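# Lift one staple stick out and set it down

## Task

Remove a single stick of staples from the staple box and put it down on the table with its legs pointing down, far enough from both the box's tray and its sleeve.

## Robot and tools

Robot: two arms, left_arm and right_arm, each ending in a two-finger gripper. Bases as calibrated in the scene frame: left_arm at (-0.019, +0.309, +0.021) m, right_arm at (-0.005, -0.336, +0.026) m, both nearly unrotated. A camera stand is fixed behind the arms.

Frame: the scene frame has its origin at table-top height, halfway between the nominal bases. +x points out over the table, +z up, and left_arm sits on the +y side. Image left/right does not match arm names. Gripper axes: fingers point along the gripper's +z and open/close along its y. end_effector_position is the spot between the pads, about 1 cm short of the fingertips. Reported positions and orientations may be off by a few centimetres, more at long reach.

Row layout (shared by execute_actions and move): one flat list of 14 numbers, each within [-1, 1], covering both arms even when one stays still. Order: left_arm dx, dy, dz, rx, ry, rz, opening, then right_arm in the same seven. dx, dy, dz are offsets along scene axes; rx, ry, rz form a single rotation vector turning about the hand's own position. Scale: 1.0 equals 0.6 m or 180 degrees. These six are offsets from the arm's Hand target as it stood when the action or move began, not from the previous row; repeating an offset moves further. Sending six zeros re-requests the current Hand target. Opening is absolute, not an offset: +1 fully open (0.094 m), -1 closed. A 0 there is itself a command, so resend the present opening to leave a gripper alone.

execute_actions(actions, cameras): actions is a list of actions; each action is up to 15 rows, one per 1/30 s step; a short table repeats its last row to fill 15 steps. Each action lasts 0.5 s. An empty list returns the state plus images and shows fields normally omitted. cameras: list of names, ["all"], [] or null.

move(target, speed, blend, opening_speed, grip_force, blocking, cameras): drives each gripper in a straight line to its target. target is one 14-number row or a list of up to 15 rows, all counted from the same starting Hand targets. speed in m/s, 0.002 to 2.9, default 0.25 (turns up to twice that in rad/s); one value or one per target. blend in metres rounds corners of a list; 0 stops at each point. opening_speed: rate on the -1..+1 scale per second, at least 0.2; use it to close gently. grip_force: newtons per pad, 10 to 50, one value or one per arm; lower values close slowly and stay set. blocking=false returns after about 0.5 s while the move continues. Whole move capped at 10 s. Paths ignore obstacles and the other arm. Avoid routing a gripper close past its own base; go around.

wait(seconds 0 to 10, cameras): lets time run with last commands held. stop(cameras): brakes a running move. zoom_image(camera, region): enlarges [x0, y0, x1, y1] pixels (max 504 by 504) of the latest image of cam_head_left, cam_head_right, cam_left_wrist or cam_right_wrist. finished_scene(scene): ends the scene given its number; call nothing afterward in that reply.

Results: each arm's end_effector_position (m) and end_effector_quat_wxyz in the scene frame, Hand target (last commanded pose after clipping; next offsets start here), joint positions (last one is finger gap in metres), joint velocities (a "within noise" line or none means still), torques (include arm weight; positive toward larger joint values; first three wrap at ±28 N m), grip_measured (measured opening on the command scale, reads slightly wide when empty and narrower than a squeezed part), Tool commands, motor temperatures. A move adds a "move:" line: done (within 10 mm and 2 degrees), off_target, moving, held, fault, plus limits=paced (pose clipped) or limits=held (steps withheld). Neither done nor off_target proves contact or its absence.

Behaviour: orientation commands are clipped to 40 degrees from the current hand each step. Arms often stop a few centimetres short due to friction or load; waiting won't close it, resend the missing offset. An arm blocked by something keeps pushing until commanded back past its gripper. Grip force jumps to the limit about 0.06 below first-touch reading; squeeze is 50 to 64 N per pad. To release, command well above grip_measured. Cameras: head cameras 896x504 on one bar; wrist cameras 896x504 tied to each hand, possibly lagging during motion.

Avoid: dropping the stick or letting go while it moves, fast impacts, hard pushes into the table or box, arms or grippers touching each other (a grip on the other arm's fingers counts), strain on wrist camera cables, anything falling off the table. Motors heat when holding loads, stretched or pushing; MOTOR HOT at 75 °C, a fault folds the arm at 90 °C, and at 100 °C it collapses. Objects may occasionally be nudged by outside disturbances.

Each tool is called as a command line: name --argument value for each argument, lists and objects as JSON in quotes; but a table of rows of numbers goes row by row, as --pt "numbers of a row", without its own name.

## Session

execute_actions --actions '[]'

Scene clock: 0.00 s.
left_arm: end_effector_position=(+0.3900, +0.3383, +0.1246) grip_measured=+1.000 end_effector_quat_wxyz=(+0.492, -0.143, +0.857, +0.055) | right_arm: end_effector_position=(+0.4425, -0.2148, +0.2035) grip_measured=+1.000 end_effector_quat_wxyz=(+0.569, +0.004, +0.821, +0.050)
Joint positions: left_arm=[-0.019 1.482 0.611 0.31 -0.284 -0.228 0.094] | right_arm=[0.339 1.534 0.81 0.354 0.264 0.193 0.094]
Joint velocities: within noise
Joint torques (N m): no reading
Motor temperatures (°C): left_arm=[25 33 34 45 29 27 28] | right_arm=[25 31 49 46 30 28 27]
Heat: left arm: 45 °C; right arm: 49 °C.
Hand target: left_arm +0.3929, +0.3393, +0.1333; +0.501, -0.146, +0.851, +0.056 | right_arm +0.4432, -0.2150, +0.2089; +0.573, +0.006, +0.818, +0.050
Tool commands: left_gripper/opening=+1.0 right_gripper/opening=+1.0

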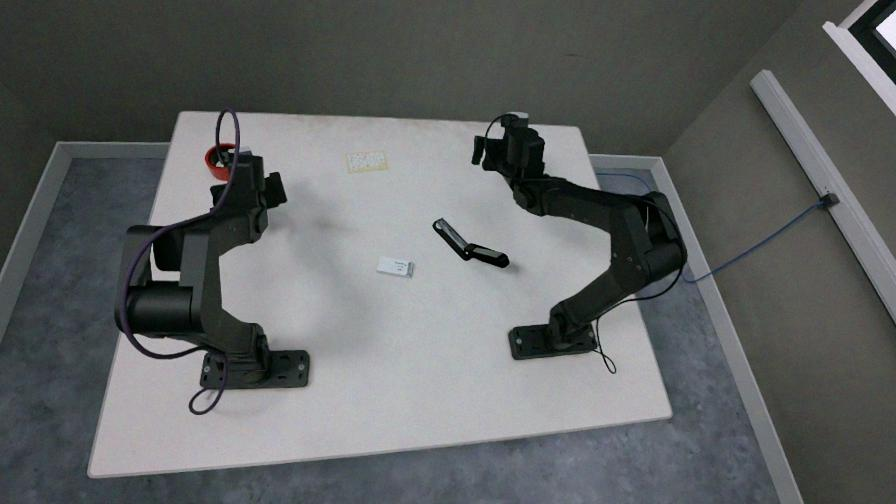

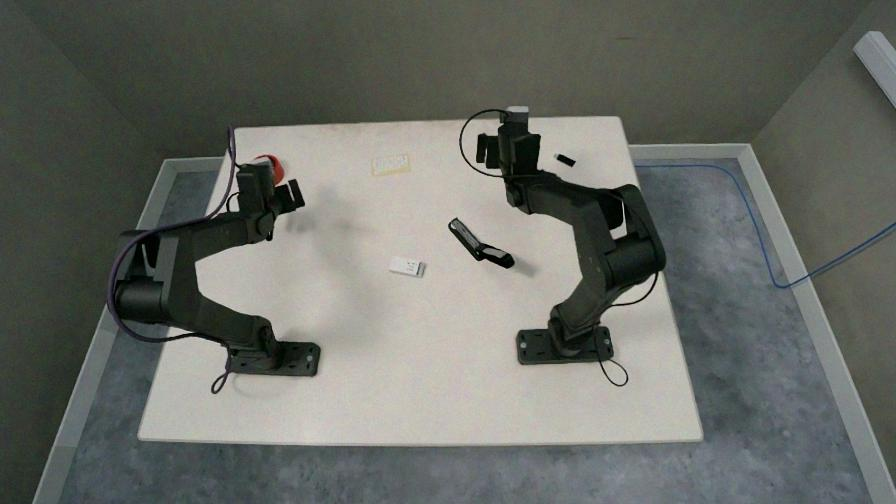

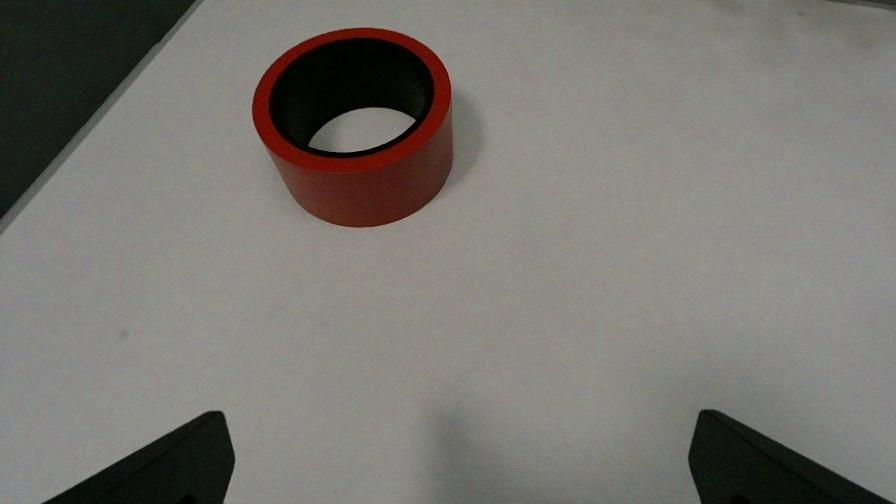

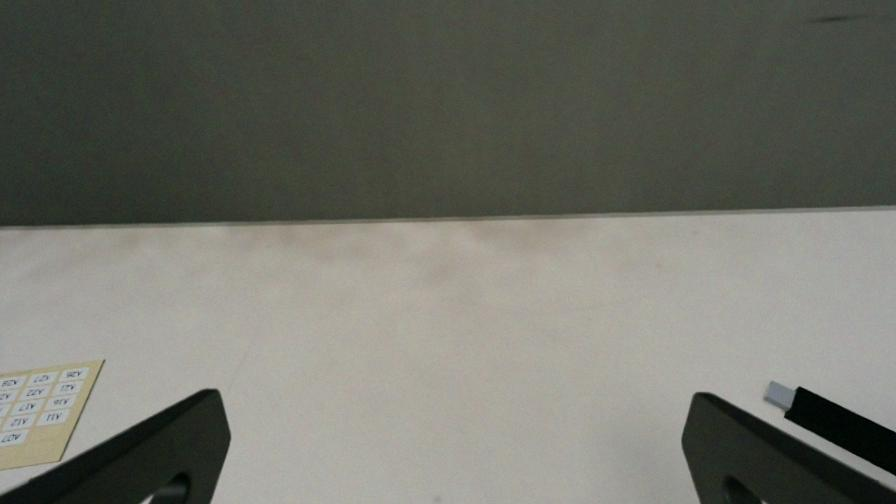

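zoom_image --camera "cam_head_right" --region '[370, 240, 450, 290]'

zoom_image --camera "cam_head_left" --region '[355, 240, 435, 290]'

Scaled by 6.300 from the camera's 896x504 image, which has a finer 1280x720 frame.

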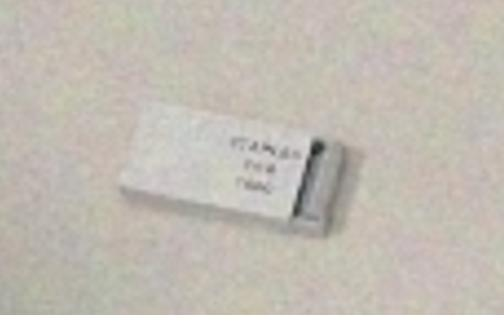

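Scaled by 6.300 from the camera's 896x504 image, which has a finer 1280x720 frame.

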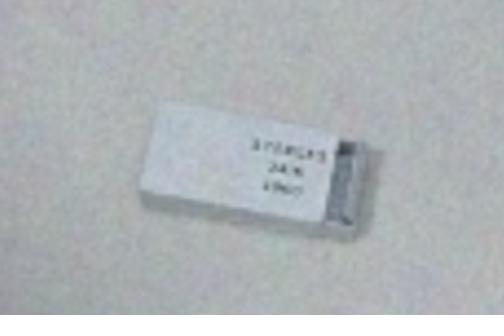

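move --target '[0,0,0,0,0,0,1, -0.447,0.305,-0.12,-0.130,0.159,0.316,1]' --speed 0.2 --cameras '["cam_right_wrist","cam_head_right"]'

Scene clock: 48.90 s.
left_arm: end_effector_position=(+0.3900, +0.3383, +0.1246) grip_measured=+1.000 end_effector_quat_wxyz=(+0.492, -0.143, +0.857, +0.055) | right_arm: end_effector_position=(+0.1757, -0.0376, +0.1317) grip_measured=+1.000 end_effector_quat_wxyz=(+0.260, -0.472, +0.830, +0.146)
Joint positions: left_arm=[-0.019 1.482 0.611 0.31 -0.284 -0.228 0.094] | right_arm=[0.996 1.352 0.851 -0.464 -0.004 -0.012 0.094]
Joint torques (N m): left_arm=[0.12 -5.05 7.8 1.47 -0.11 0.01] | right_arm=[0.47 -3.92 8.08 1.66 -0.11 -0.06]
Heat: left arm: 45 °C; right arm: 49 °C.
Hand target: left_arm +0.3929, +0.3393, +0.1333; +0.501, -0.146, +0.851, +0.056 | right_arm +0.1750, -0.0321, +0.1369; +0.260, -0.477, +0.826, +0.151
Off the commanded pose: left_arm 0.009 m, 1 deg | right_arm 0.008 m, 1 deg.
move: done
camera_calibration:
cam_right_wrist: T_world_to_cam=[[0.866783, -0.498406, -0.0166907, -0.169069], [-0.495567, -0.857143, -0.140426, 0.108486], [0.0556826, 0.12999, -0.989951, 0.2131], [0, 0, 0, 1]] pos_world=[0.188442, -0.0189783, 0.223371]
Images, in order (width x height): cam_head_right 896x504, cam_right_wrist 896x504.

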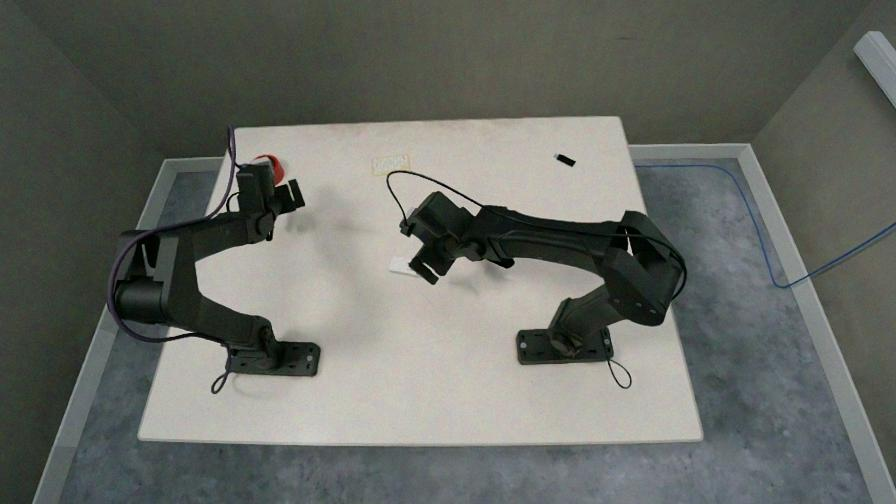

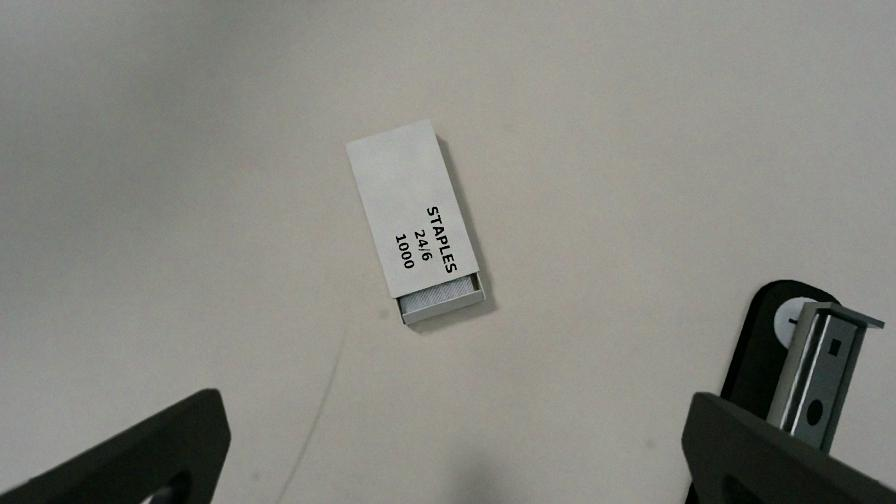

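zoom_image --camera "cam_right_wrist" --region '[330, 100, 530, 340]'

zoom_image --camera "cam_right_wrist" --region '[380, 240, 500, 340]'

Scaled by 2.100 from the camera's 896x504 image, which has a finer 1280x720 frame.

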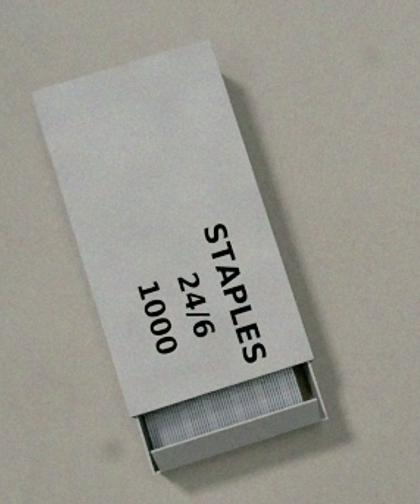

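Scaled by 4.200 from the camera's 896x504 image, which has a finer 1280x720 frame.

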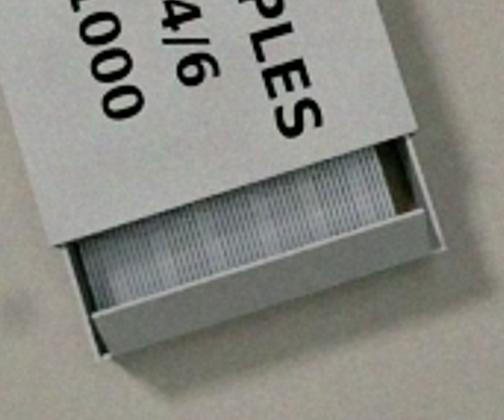

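move --target '[0,0,0,0,0,0,1, 0,-0.035,-0.1,0,0,0,1]' --speed 0.15 --cameras '["cam_right_wrist"]'

zoom_image --camera "cam_right_wrist" --region '[300, 100, 580, 380]'

Scene clock: 77.13 s.
left_arm: end_effector_position=(+0.3900, +0.3383, +0.1246) grip_measured=+1.000 end_effector_quat_wxyz=(+0.492, -0.143, +0.857, +0.055) | right_arm: end_effector_position=(+0.1737, -0.0538, +0.0783) grip_measured=+1.000 end_effector_quat_wxyz=(+0.260, -0.477, +0.827, +0.147)
Joint positions: left_arm=[-0.019 1.482 0.611 0.31 -0.284 -0.228 0.094] | right_arm=[0.963 1.379 0.643 -0.229 -0.029 -0.049 0.094]
Joint torques (N m): left_arm=[-0.05 -4.98 7.76 1.48 -0.13 0.03] | right_arm=[-0.83 -3.82 5.67 1.97 -0.14 -0.07]
Heat: left arm: 44 °C; right arm: 50 °C.
Hand target: left_arm +0.3929, +0.3393, +0.1333; +0.501, -0.146, +0.851, +0.056 | right_arm +0.1750, -0.0531, +0.0768; +0.260, -0.476, +0.826, +0.151
Off the commanded pose: left_arm 0.009 m, 1 deg | right_arm 0.002 m, 0 deg.
move: done
camera_calibration:
cam_right_wrist: T_world_to_cam=[[0.872508, -0.488353, -0.0155198, -0.176812], [-0.485418, -0.862771, -0.141403, 0.0841038], [0.0556644, 0.130909, -0.98983, 0.162478], [0, 0, 0, 1]] pos_world=[0.186051, -0.0350539, 0.169974]
Images, in order (width x height): cam_right_wrist 896x504.

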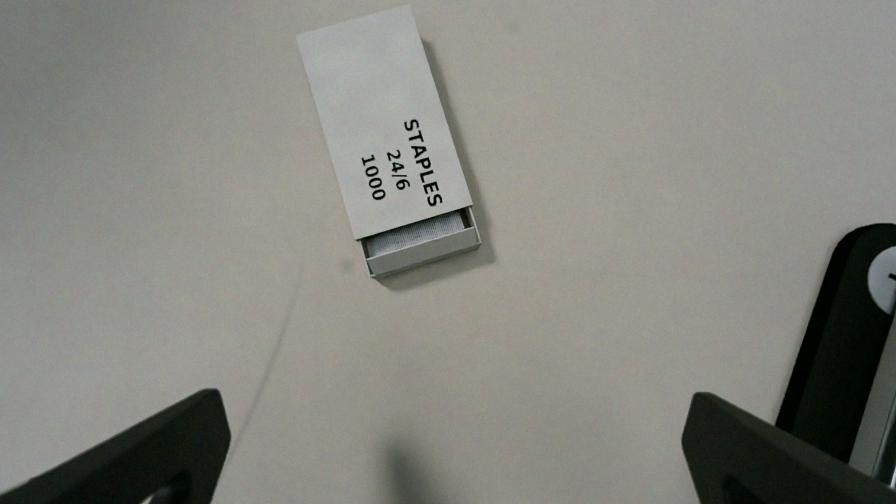

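Scaled by 1.800 from the camera's 896x504 image, which has a finer 1280x720 frame.

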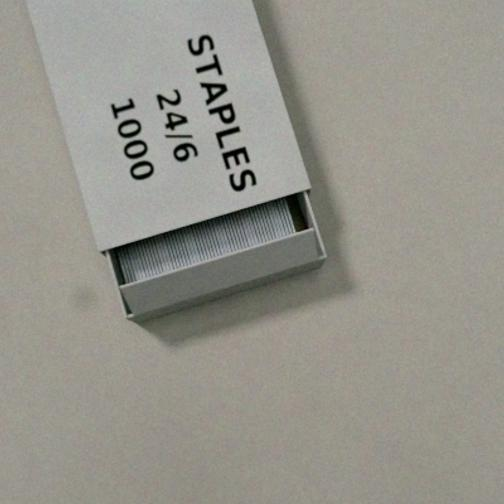

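zoom_image --camera "cam_right_wrist" --region '[350, 200, 490, 290]'

Scaled by 3.600 from the camera's 896x504 image, which has a finer 1280x720 frame.

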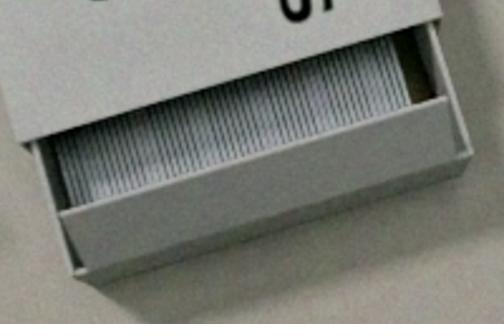

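move --target '[0,0,0,0,0,0,1, 0,-0.062,0.0,0.105,-0.06,0,1]' --speed 0.15 --cameras '["cam_right_wrist"]'

zoom_image --camera "cam_right_wrist" --region '[350, 130, 550, 280]'

Scene clock: 101.60 s.
left_arm: end_effector_position=(+0.3900, +0.3383, +0.1246) grip_measured=+1.000 end_effector_quat_wxyz=(+0.492, -0.143, +0.857, +0.055) | right_arm: end_effector_position=(+0.1745, -0.0898, +0.0745) grip_measured=+1.000 end_effector_quat_wxyz=(+0.406, -0.440, +0.766, +0.235)
Joint positions: left_arm=[-0.019 1.482 0.611 0.31 -0.284 -0.228 0.094] | right_arm=[0.808 1.158 0.172 0.38 -0.176 -0.117 0.094]
Joint torques (N m): left_arm=[0.01 -4.96 7.79 1.48 -0.15 -0.04] | right_arm=[-0.95 -2.66 5.07 2.45 -0.22 -0.06]
Heat: left arm: 43 °C; right arm: 48 °C.
Hand target: left_arm +0.3929, +0.3393, +0.1333; +0.501, -0.146, +0.851, +0.056 | right_arm +0.1750, -0.0903, +0.0769; +0.411, -0.439, +0.762, +0.239
Off the commanded pose: left_arm 0.009 m, 1 deg | right_arm 0.002 m, 1 deg.
move: done
camera_calibration:
cam_right_wrist: T_world_to_cam=[[0.875382, -0.483158, -0.016276, -0.195219], [-0.428437, -0.759764, -0.489082, 0.0780695], [0.223938, 0.435107, -0.872086, 0.15257], [0, 0, 0, 1]] pos_world=[0.170173, -0.101391, 0.168059]
Images, in order (width x height): cam_right_wrist 896x504.

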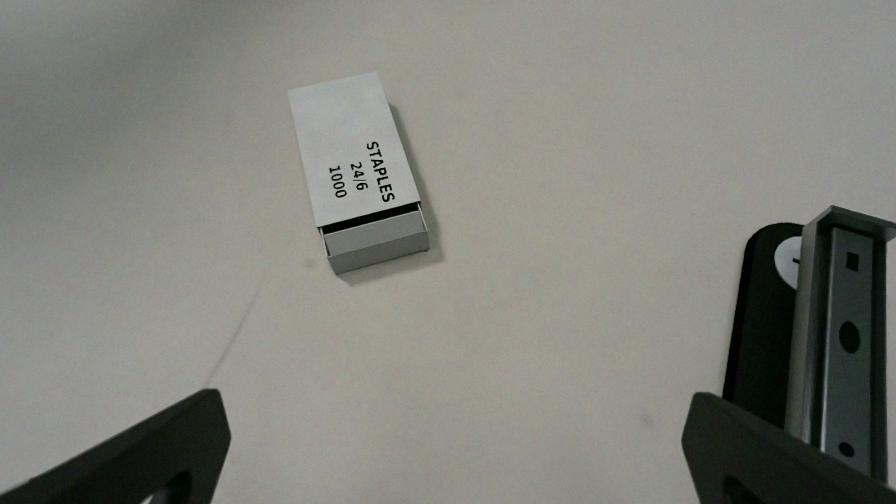

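Scaled by 2.520 from the camera's 896x504 image, which has a finer 1280x720 frame.

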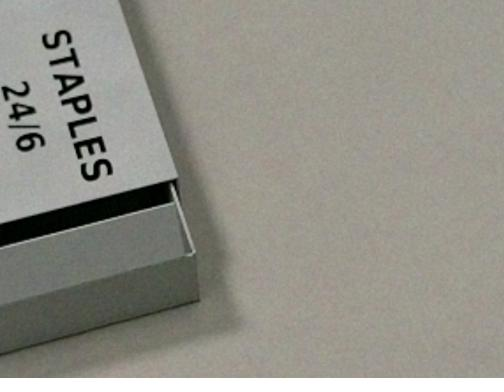

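zoom_image --camera "cam_right_wrist" --region '[300, 180, 440, 280]'

Scaled by 3.600 from the camera's 896x504 image, which has a finer 1280x720 frame.

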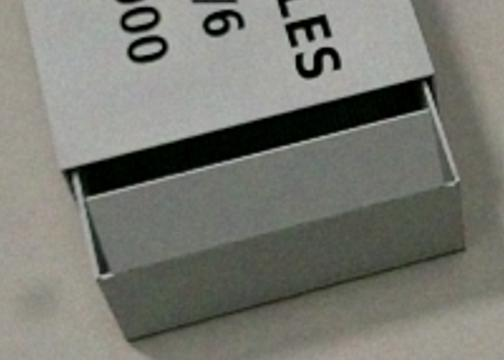

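move --target '[-0.375,-0.503,-0.058,0.0713,0.1368,-0.428,1, 0.083,-0.2,0.1,0,0,0,1]' --speed 0.2 --cameras '["cam_left_wrist","cam_head_right"]'

zoom_image --camera "cam_left_wrist" --region '[350, 150, 550, 300]'

Scene clock: 148.60 s.
left_arm: end_effector_position=(+0.1686, +0.0437, +0.0921) grip_measured=+1.000 end_effector_quat_wxyz=(+0.260, +0.471, +0.830, -0.145) | right_arm: end_effector_position=(+0.2227, -0.2112, +0.1281) grip_measured=+1.000 end_effector_quat_wxyz=(+0.404, -0.438, +0.769, +0.232)
Joint positions: left_arm=[-0.894 1.302 0.672 -0.338 0.052 0.084 0.094] | right_arm=[-0.054 0.974 0.428 -0.412 -0.808 -0.796 0.094]
Joint torques (N m): left_arm=[-0.61 -2.66 9.59 0.9 0.13 0.12] | right_arm=[-0.98 -1.14 7.91 1.5 -0.75 -0.08]
Heat: left arm: 42 °C; right arm: 48 °C.
Hand target: left_arm +0.1679, +0.0375, +0.0986; +0.260, +0.478, +0.826, -0.151 | right_arm +0.2248, -0.2102, +0.1368; +0.411, -0.439, +0.762, +0.239
Off the commanded pose: left_arm 0.009 m, 1 deg | right_arm 0.009 m, 1 deg.
move: done
camera_calibration:
cam_left_wrist: T_world_to_cam=[[-0.852134, -0.522953, -0.0196935, 0.172666], [-0.511243, 0.839912, -0.182152, 0.104578], [0.111798, -0.145149, -0.983073, 0.170969], [0, 0, 0, 1]] pos_world=[0.181486, 0.0272761, 0.190524]
Images, in order (width x height): cam_head_right 896x504, cam_left_wrist 896x504.

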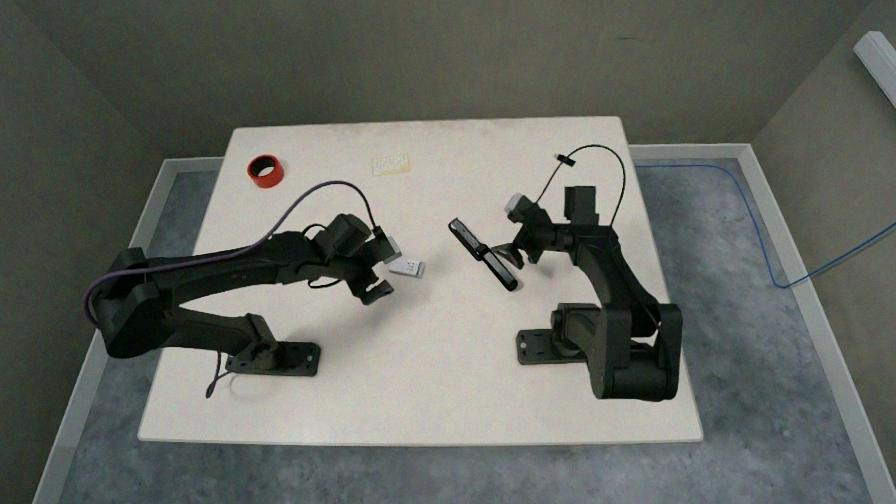

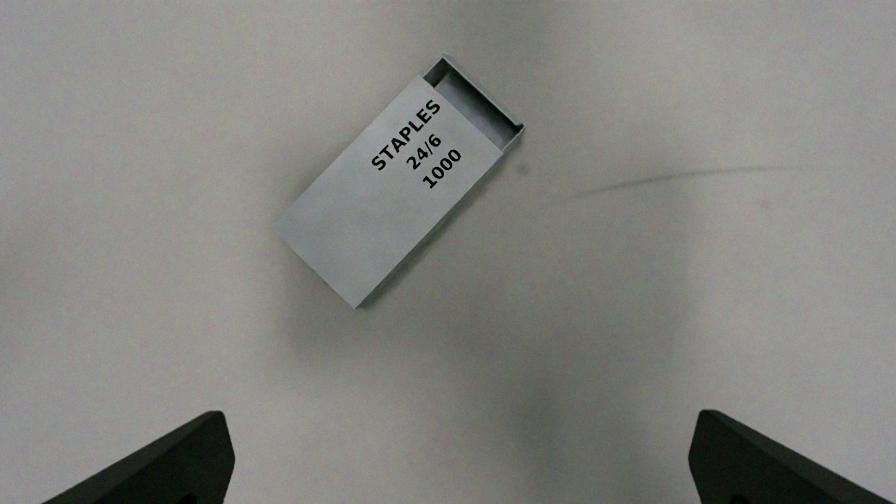

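Scaled by 2.520 from the camera's 896x504 image, which has a finer 1280x720 frame.

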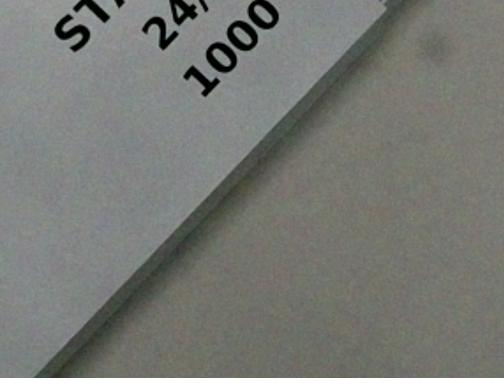

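zoom_image --camera "cam_left_wrist" --region '[410, 40, 540, 160]'

Scaled by 3.877 from the camera's 896x504 image, which has a finer 1280x720 frame.

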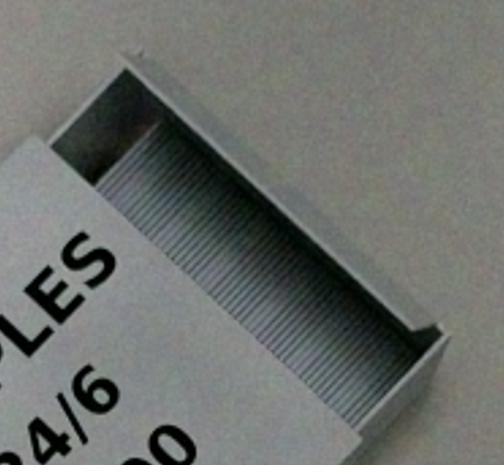

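move --pt "-0.03 0.2 0.05 0 0 0 1 -0.191 0.2 0 0.0495 -0.0557 -0.1937 1" --pt "-0.03 0.2 0.05 0 0 0 1 -0.191 0.259 -0.128 0.0495 -0.0557 -0.1937 1" --blend '[0.03,0]' --speed 0.2 --cameras '["cam_right_wrist"]'

zoom_image --camera "cam_right_wrist" --region '[350, 150, 550, 300]'

Scene clock: 182.33 s.
left_arm: end_effector_position=(+0.1549, +0.1566, +0.1280) grip_measured=+1.000 end_effector_quat_wxyz=(+0.265, +0.476, +0.826, -0.142) | right_arm: end_effector_position=(+0.1052, -0.0523, +0.0585) grip_measured=+1.000 end_effector_quat_wxyz=(+0.549, -0.185, +0.804, +0.133)
Joint positions: left_arm=[-0.47 0.855 0.602 -0.769 0.283 0.458 0.094] | right_arm=[1.731 1.716 0.372 0.391 1.112 0.913 0.094]
Joint torques (N m): left_arm=[0.91 -1.11 7.42 0.74 0.36 0.14] | right_arm=[-0.95 -3.89 3.9 1.68 0.83 -0.04]
Motor temperatures (°C): left_arm=[24 30 35 39 26 25 26] | right_arm=[25 28 48 39 27 25 24]
Heat: left arm: 39 °C; right arm: 48 °C.
Hand target: left_arm +0.1499, +0.1575, +0.1285; +0.260, +0.477, +0.826, -0.151 | right_arm +0.1102, -0.0548, +0.0600; +0.560, -0.178, +0.800, +0.124
Off the commanded pose: left_arm 0.005 m, 1 deg | right_arm 0.006 m, 2 deg.
move: done
camera_calibration:
cam_right_wrist: T_world_to_cam=[[0.465191, -0.885009, -0.0188692, -0.0943895], [-0.661312, -0.333281, -0.672004, 0.126579], [0.588441, 0.325089, -0.740307, 0.0859845], [0, 0, 0, 1]] pos_world=[0.0770207, -0.0693018, 0.146936]
Images, in order (width x height): cam_right_wrist 896x504.

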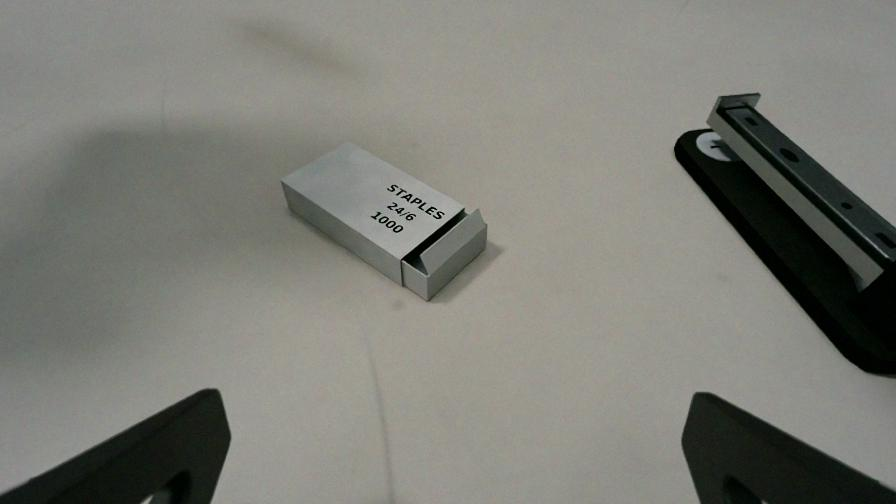

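Scaled by 2.520 from the camera's 896x504 image, which has a finer 1280x720 frame.

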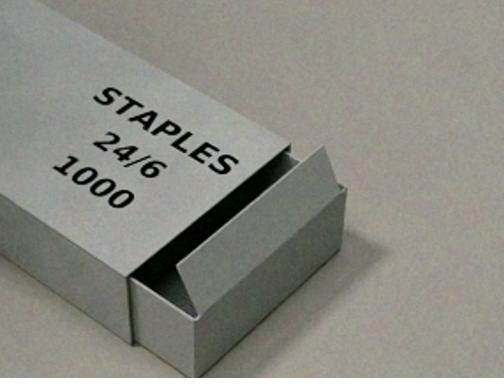

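zoom_image --camera "cam_right_wrist" --region '[0, 354, 260, 504]'

zoom_image --camera "cam_right_wrist" --region '[400, 190, 500, 300]'

Scaled by 1.938 from the camera's 896x504 image, which has a finer 1280x720 frame.

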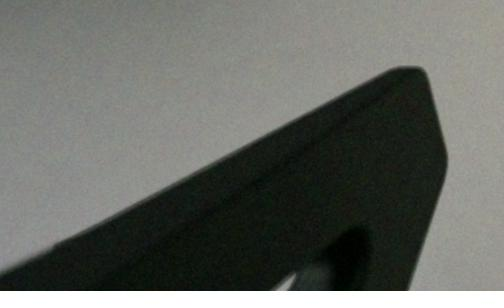

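Scaled by 4.582 from the camera's 896x504 image, which has a finer 1280x720 frame.

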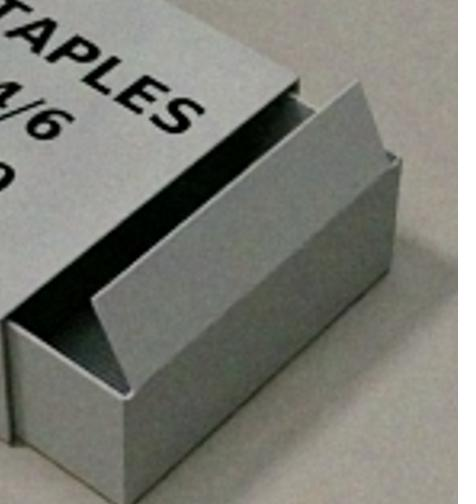

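move --target '[0,0,0,0,0,0,1, 0.129,0.075,0.033,-0.0324,0.3090,-0.1948,-0.3]' --speed 0.15 --cameras '["cam_right_wrist","cam_left_wrist","cam_head_right"]'

Scene clock: 244.93 s.
left_arm: end_effector_position=(+0.1549, +0.1566, +0.1280) grip_measured=+1.000 end_effector_quat_wxyz=(+0.265, +0.476, +0.826, -0.142) | right_arm: end_effector_position=(+0.1846, -0.0095, +0.0810) grip_measured=-0.299 end_effector_quat_wxyz=(+0.130, +0.107, +0.986, -0.008)
Joint positions: left_arm=[-0.47 0.855 0.602 -0.769 0.283 0.458 0.094] | right_arm=[1.137 1.943 1.44 -1.003 0.253 1.37 0.033]
Joint torques (N m): left_arm=[0.85 -1.03 7.31 0.78 0.37 0.12] | right_arm=[-0.62 -7.42 7.17 0.56 0.25 0.06]
Heat: left arm: 36 °C; right arm: 46 °C.
Hand target: left_arm +0.1499, +0.1575, +0.1285; +0.260, +0.477, +0.826, -0.151 | right_arm +0.1876, -0.0098, +0.0798; +0.130, +0.112, +0.985, -0.015
Off the commanded pose: left_arm 0.005 m, 1 deg | right_arm 0.003 m, 1 deg.
move: done
camera_calibration:
cam_left_wrist: T_world_to_cam=[[-0.856975, -0.514404, -0.0313584, 0.221641], [-0.500438, 0.845157, -0.187805, 0.00737701], [0.123111, -0.145251, -0.981706, 0.222269], [0, 0, 0, 1]] pos_world=[0.166269, 0.140063, 0.226539]
cam_right_wrist: T_world_to_cam=[[-0.205086, -0.978021, -0.0376045, 0.0313436], [-0.960063, 0.193553, 0.202031, 0.197809], [-0.190313, 0.0775366, -0.978657, 0.202785], [0, 0, 0, 1]] pos_world=[0.23493, -0.0233551, 0.159672]
Images, in order (width x height): cam_head_right 896x504, cam_left_wrist 896x504, cam_right_wrist 896x504.

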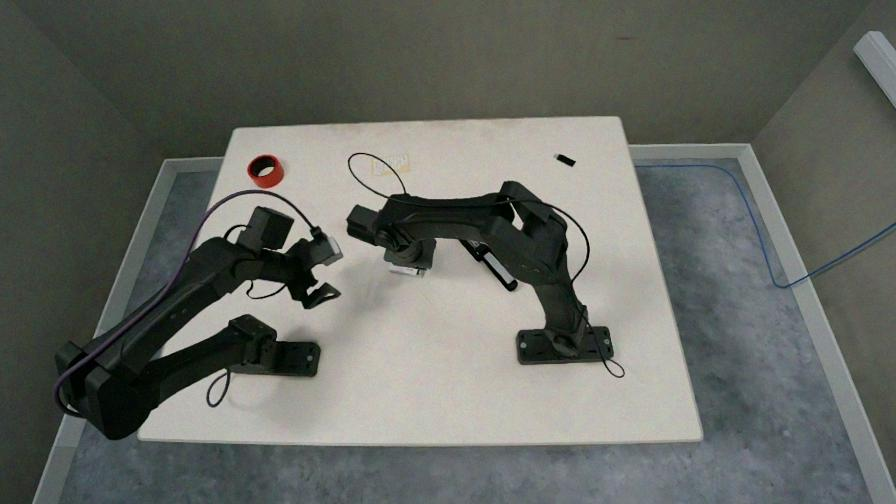

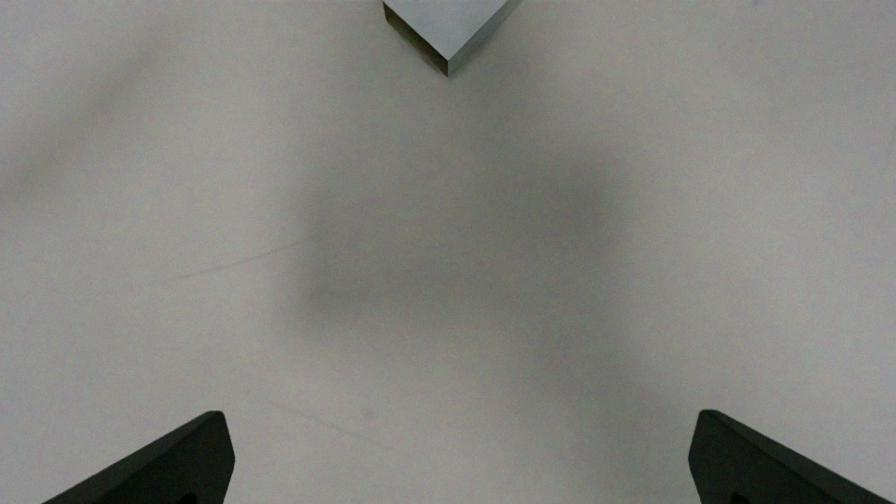

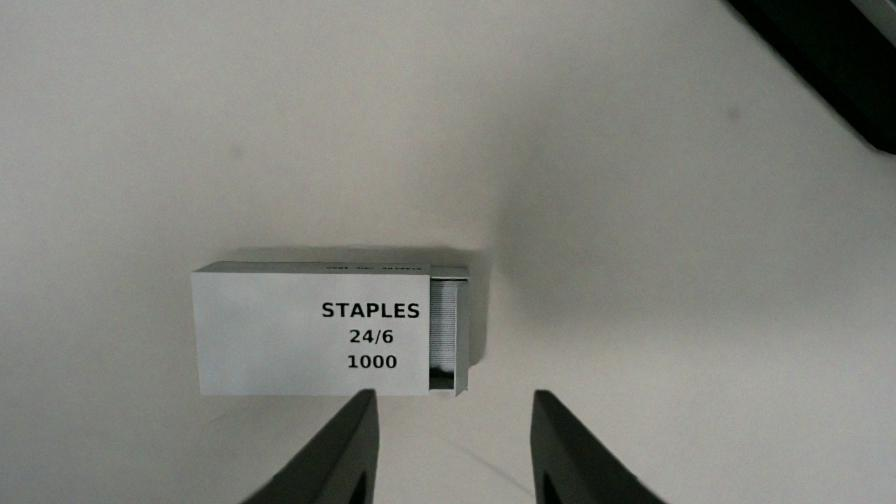

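move --target '[0,0,0,0,0,0,1, -0.002,-0.0045,-0.082,0,0,0,-0.3]' --speed 0.1 --cameras '["cam_right_wrist"]'

zoom_image --camera "cam_right_wrist" --region '[340, 230, 600, 420]'

Scene clock: 260.13 s.
left_arm: end_effector_position=(+0.1549, +0.1566, +0.1280) grip_measured=+1.000 end_effector_quat_wxyz=(+0.265, +0.476, +0.826, -0.142) | right_arm: end_effector_position=(+0.1840, -0.0100, +0.0362) grip_measured=-0.299 end_effector_quat_wxyz=(+0.128, +0.107, +0.986, -0.010)
Joint positions: left_arm=[-0.47 0.855 0.602 -0.769 0.283 0.458 0.094] | right_arm=[1.137 2.002 1.336 -0.846 0.251 1.371 0.033]
Joint torques (N m): left_arm=[0.92 -1.06 7.36 0.74 0.38 0.11] | right_arm=[-0.61 -7.97 5 0.82 0.25 0.05]
Motor temperatures (°C): left_arm=[24 28 35 35 25 25 25] | right_arm=[25 29 46 34 27 24 23]
Heat: left arm: 35 °C; right arm: 46 °C.
Hand target: left_arm +0.1499, +0.1575, +0.1285; +0.260, +0.477, +0.826, -0.151 | right_arm +0.1864, -0.0125, +0.0307; +0.130, +0.112, +0.985, -0.015
Off the commanded pose: left_arm 0.005 m, 1 deg | right_arm 0.007 m, 1 deg.
move: done
camera_calibration:
cam_right_wrist: T_world_to_cam=[[-0.205523, -0.978089, -0.0332052, 0.029], [-0.959249, 0.194609, 0.204861, 0.206247], [-0.19391, 0.0739557, -0.978228, 0.159442], [0, 0, 0, 1]] pos_world=[0.23472, -0.0235646, 0.114682]
Images, in order (width x height): cam_right_wrist 896x504.

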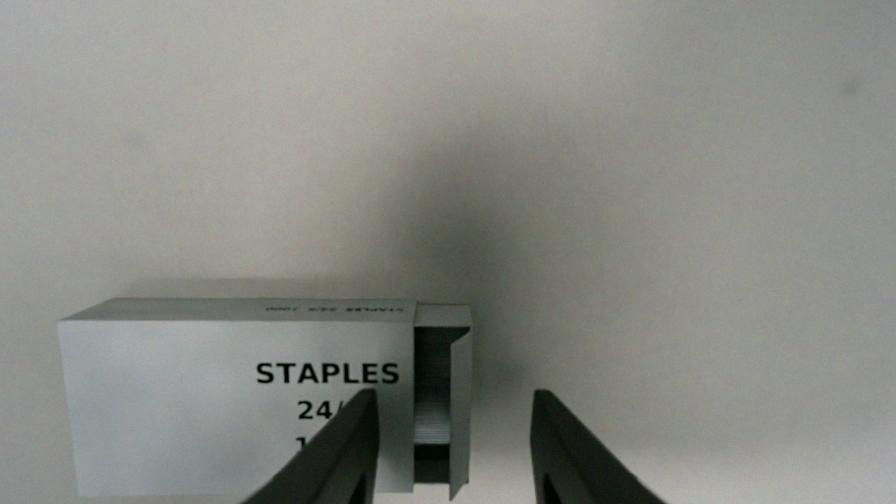

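Scaled by 1.938 from the camera's 896x504 image, which has a finer 1280x720 frame.

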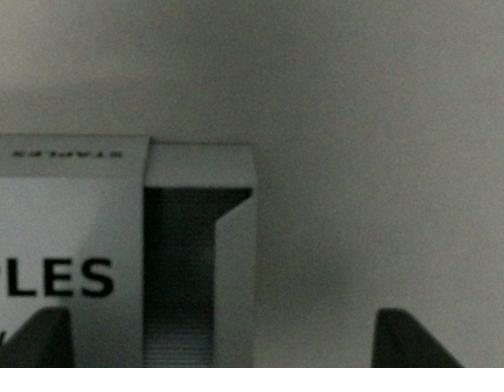

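move --target '[0,0,0,0,0,0,1, 0,0,-0.011,0,0,0,-0.5]' --speed 0.05 --cameras '["cam_right_wrist"]'

zoom_image --camera "cam_right_wrist" --region '[340, 280, 560, 504]'

Scene clock: 267.33 s.
left_arm: end_effector_position=(+0.1549, +0.1566, +0.1280) grip_measured=+1.000 end_effector_quat_wxyz=(+0.265, +0.476, +0.826, -0.142) | right_arm: end_effector_position=(+0.1850, -0.0078, +0.0348) grip_measured=-0.499 end_effector_quat_wxyz=(+0.130, +0.108, +0.986, -0.003)
Joint positions: left_arm=[-0.47 0.855 0.602 -0.769 0.283 0.458 0.094] | right_arm=[1.137 2.002 1.329 -0.825 0.251 1.371 0.024]
Joint torques (N m): left_arm=[0.75 -1.02 7.49 0.75 0.35 0.11] | right_arm=[-0.61 -7.24 4.62 0.89 0.25 0.05]
Heat: left arm: 35 °C; right arm: 46 °C.
Hand target: left_arm +0.1499, +0.1575, +0.1285; +0.260, +0.477, +0.826, -0.151 | right_arm +0.1864, -0.0125, +0.0241; +0.130, +0.112, +0.985, -0.015
Off the commanded pose: left_arm 0.005 m, 1 deg | right_arm 0.012 m, 1 deg.
move: off_target (right_arm)
camera_calibration:
cam_right_wrist: T_world_to_cam=[[-0.205607, -0.977554, -0.0459722, 0.031745], [-0.960249, 0.192458, 0.202195, 0.20726], [-0.188809, 0.0857173, -0.978266, 0.157221], [0, 0, 0, 1]] pos_world=[0.235233, -0.022333, 0.113356]
Images, in order (width x height): cam_right_wrist 896x504.

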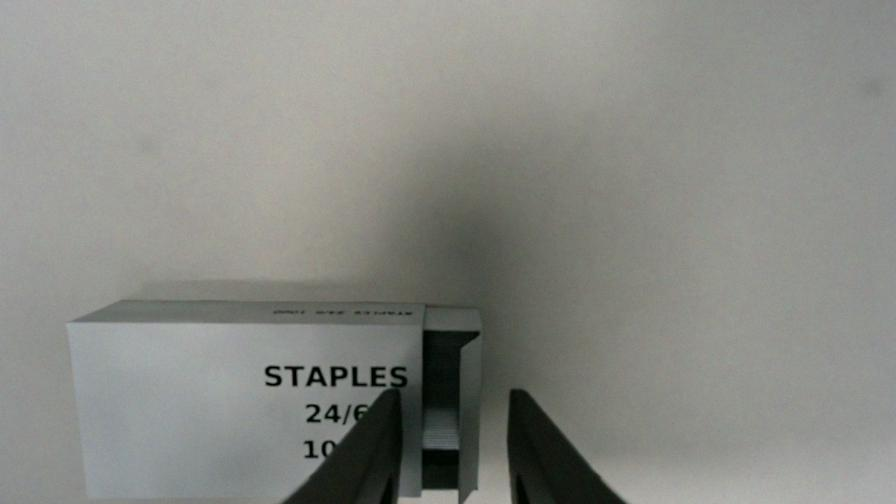

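Scaled by 2.250 from the camera's 896x504 image, which has a finer 1280x720 frame.

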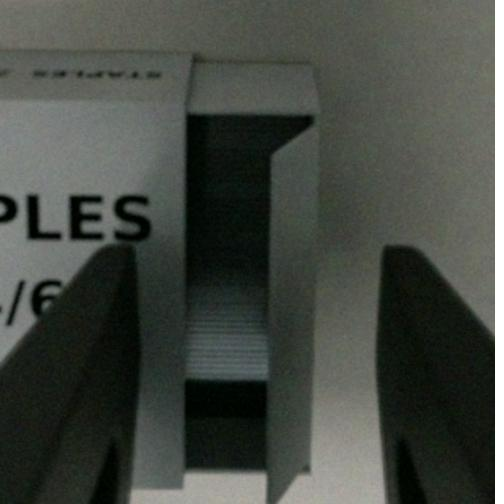

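move --target '[0,0,0,0,0,0,1, 0,0,0.0225,0,0,0,-0.5]' --speed 0.05 --cameras '["cam_right_wrist"]'

zoom_image --camera "cam_right_wrist" --region '[340, 280, 560, 504]'

Scene clock: 279.00 s.
left_arm: end_effector_position=(+0.1549, +0.1566, +0.1280) grip_measured=+1.000 end_effector_quat_wxyz=(+0.265, +0.476, +0.826, -0.142) | right_arm: end_effector_position=(+0.1839, -0.0103, +0.0346) grip_measured=-0.499 end_effector_quat_wxyz=(+0.129, +0.107, +0.986, -0.009)
Joint positions: left_arm=[-0.47 0.855 0.602 -0.769 0.283 0.458 0.094] | right_arm=[1.137 2.002 1.329 -0.836 0.251 1.371 0.024]
Joint torques (N m): left_arm=[0.83 -0.99 7.2 0.73 0.37 0.14] | right_arm=[-0.61 -8.76 6.5 0.39 0.25 0.04]
Heat: left arm: 35 °C; right arm: 46 °C.
Hand target: left_arm +0.1499, +0.1575, +0.1285; +0.260, +0.477, +0.826, -0.151 | right_arm +0.1864, -0.0125, +0.0376; +0.130, +0.112, +0.985, -0.015
Off the commanded pose: left_arm 0.005 m, 1 deg | right_arm 0.005 m, 1 deg.
move: done
camera_calibration:
cam_right_wrist: T_world_to_cam=[[-0.205854, -0.97795, -0.0351935, 0.0288255], [-0.959343, 0.194579, 0.204451, 0.206529], [-0.193095, 0.0758497, -0.978244, 0.15772], [0, 0, 0, 1]] pos_world=[0.234521, -0.0239595, 0.113078]
Images, in order (width x height): cam_right_wrist 896x504.

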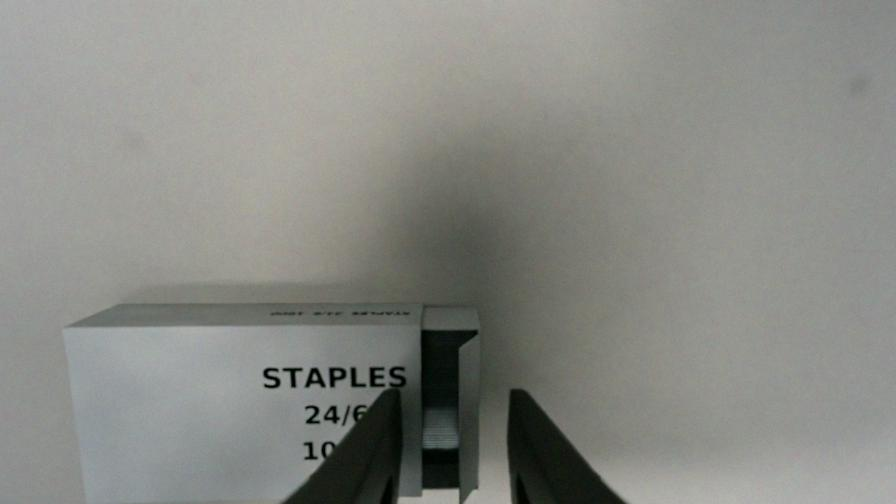

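Scaled by 2.250 from the camera's 896x504 image, which has a finer 1280x720 frame.

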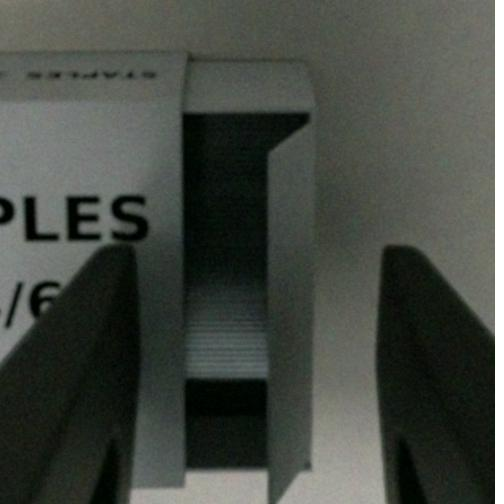

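move --target '[0,0,0,0,0,0,1, -0.001,-0.006,0.010,0,0,0,-0.5]' --speed 0.05 --cameras '["cam_right_wrist"]'

zoom_image --camera "cam_right_wrist" --region '[340, 280, 560, 504]'

Scene clock: 285.27 s.
left_arm: end_effector_position=(+0.1549, +0.1566, +0.1280) grip_measured=+1.000 end_effector_quat_wxyz=(+0.265, +0.476, +0.826, -0.142) | right_arm: end_effector_position=(+0.1826, -0.0133, +0.0344) grip_measured=-0.499 end_effector_quat_wxyz=(+0.127, +0.107, +0.986, -0.015)
Joint positions: left_arm=[-0.47 0.855 0.602 -0.769 0.283 0.458 0.094] | right_arm=[1.137 2.002 1.329 -0.85 0.251 1.371 0.024]
Joint torques (N m): left_arm=[0.75 -1.05 7.27 0.7 0.35 0.1] | right_arm=[-0.84 -10.35 6.06 0.38 0.25 0.02]
Heat: left arm: 35 °C; right arm: 46 °C.
Hand target: left_arm +0.1499, +0.1575, +0.1285; +0.260, +0.477, +0.826, -0.151 | right_arm +0.1858, -0.0161, +0.0436; +0.130, +0.112, +0.985, -0.015
Off the commanded pose: left_arm 0.005 m, 1 deg | right_arm 0.010 m, 1 deg.
move: done
camera_calibration:
cam_right_wrist: T_world_to_cam=[[-0.205949, -0.978312, -0.0221303, 0.0251799], [-0.958243, 0.197036, 0.207236, 0.205597], [-0.198381, 0.0638863, -0.978041, 0.158331], [0, 0, 0, 1]] pos_world=[0.233607, -0.0259914, 0.112804]
Images, in order (width x height): cam_right_wrist 896x504.

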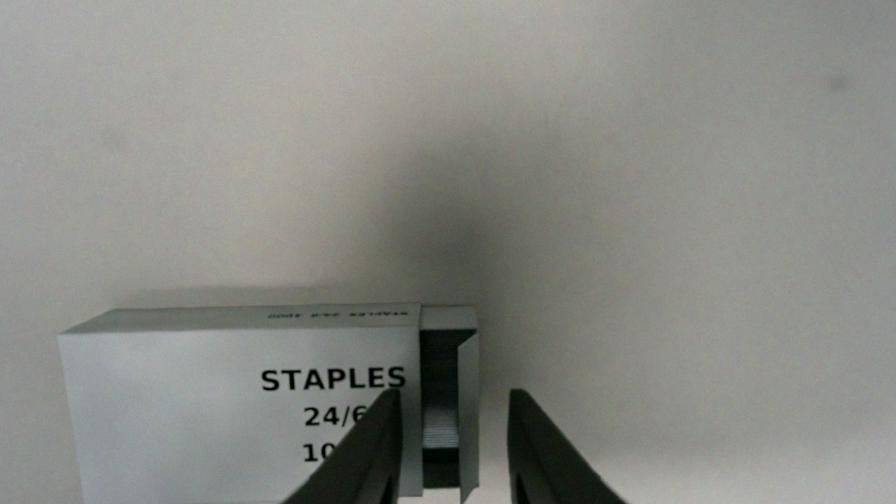

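Scaled by 2.250 from the camera's 896x504 image, which has a finer 1280x720 frame.

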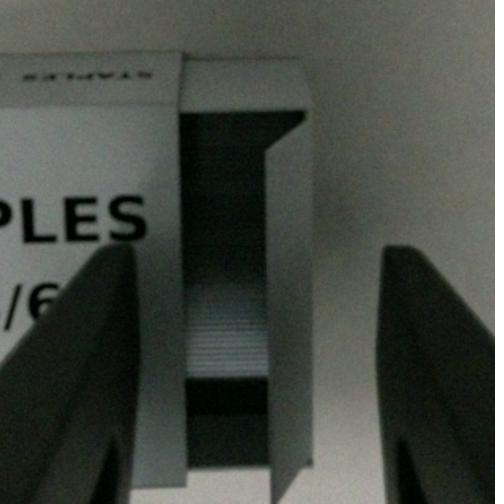

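move --target '[0,0,0,0,0,0,1, 0,0,0.025,0,0,0,-0.5]' --speed 0.08 --cameras '["cam_right_wrist"]'

zoom_image --camera "cam_right_wrist" --region '[340, 280, 560, 504]'

Scene clock: 291.33 s.
left_arm: end_effector_position=(+0.1549, +0.1566, +0.1280) grip_measured=+1.000 end_effector_quat_wxyz=(+0.265, +0.476, +0.826, -0.142) | right_arm: end_effector_position=(+0.1803, -0.0186, +0.0442) grip_measured=-0.499 end_effector_quat_wxyz=(+0.123, +0.105, +0.986, -0.028)
Joint positions: left_arm=[-0.47 0.855 0.602 -0.769 0.283 0.458 0.094] | right_arm=[1.137 1.989 1.354 -0.914 0.251 1.371 0.024]
Joint torques (N m): left_arm=[0.88 -1.03 7.35 0.74 0.35 0.11] | right_arm=[-0.85 -10.95 6.69 0.47 0.25 0.02]
Heat: left arm: 35 °C; right arm: 46 °C.
Hand target: left_arm +0.1499, +0.1575, +0.1285; +0.260, +0.477, +0.826, -0.151 | right_arm +0.1858, -0.0162, +0.0585; +0.130, +0.112, +0.985, -0.015
Off the commanded pose: left_arm 0.005 m, 1 deg | right_arm 0.016 m, 2 deg.
move: off_target (right_arm)
camera_calibration:
cam_right_wrist: T_world_to_cam=[[-0.206057, -0.97853, 0.00442813, 0.018457], [-0.955992, 0.202273, 0.212522, 0.20182], [-0.208855, 0.0395584, -0.977146, 0.1692], [0, 0, 0, 1]] pos_world=[0.23208, -0.0294553, 0.12236]
Images, in order (width x height): cam_right_wrist 896x504.

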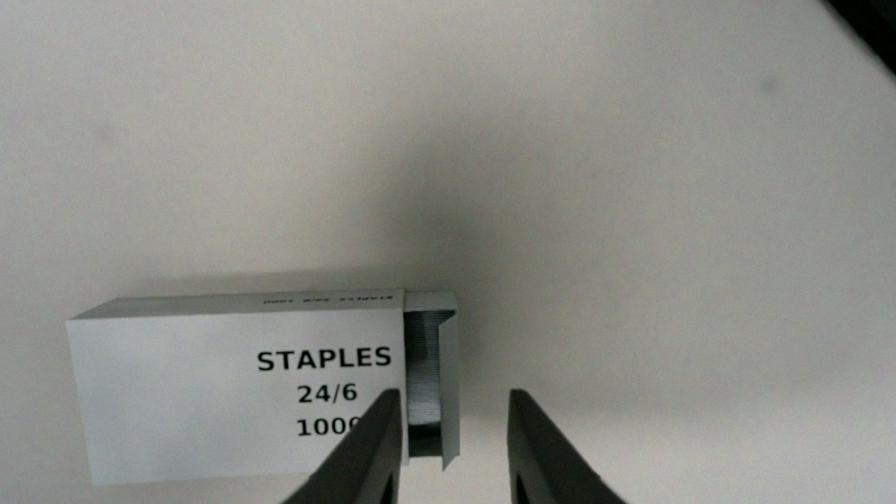

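Scaled by 2.250 from the camera's 896x504 image, which has a finer 1280x720 frame.

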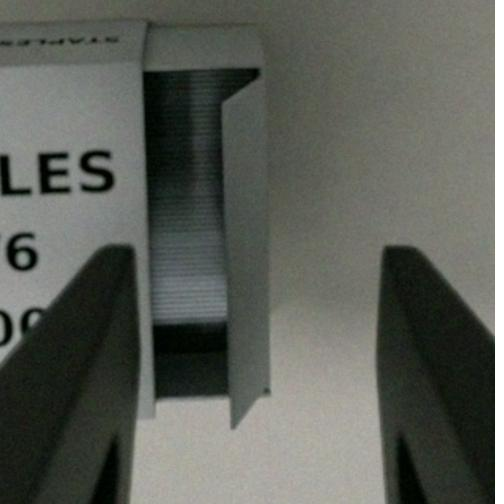

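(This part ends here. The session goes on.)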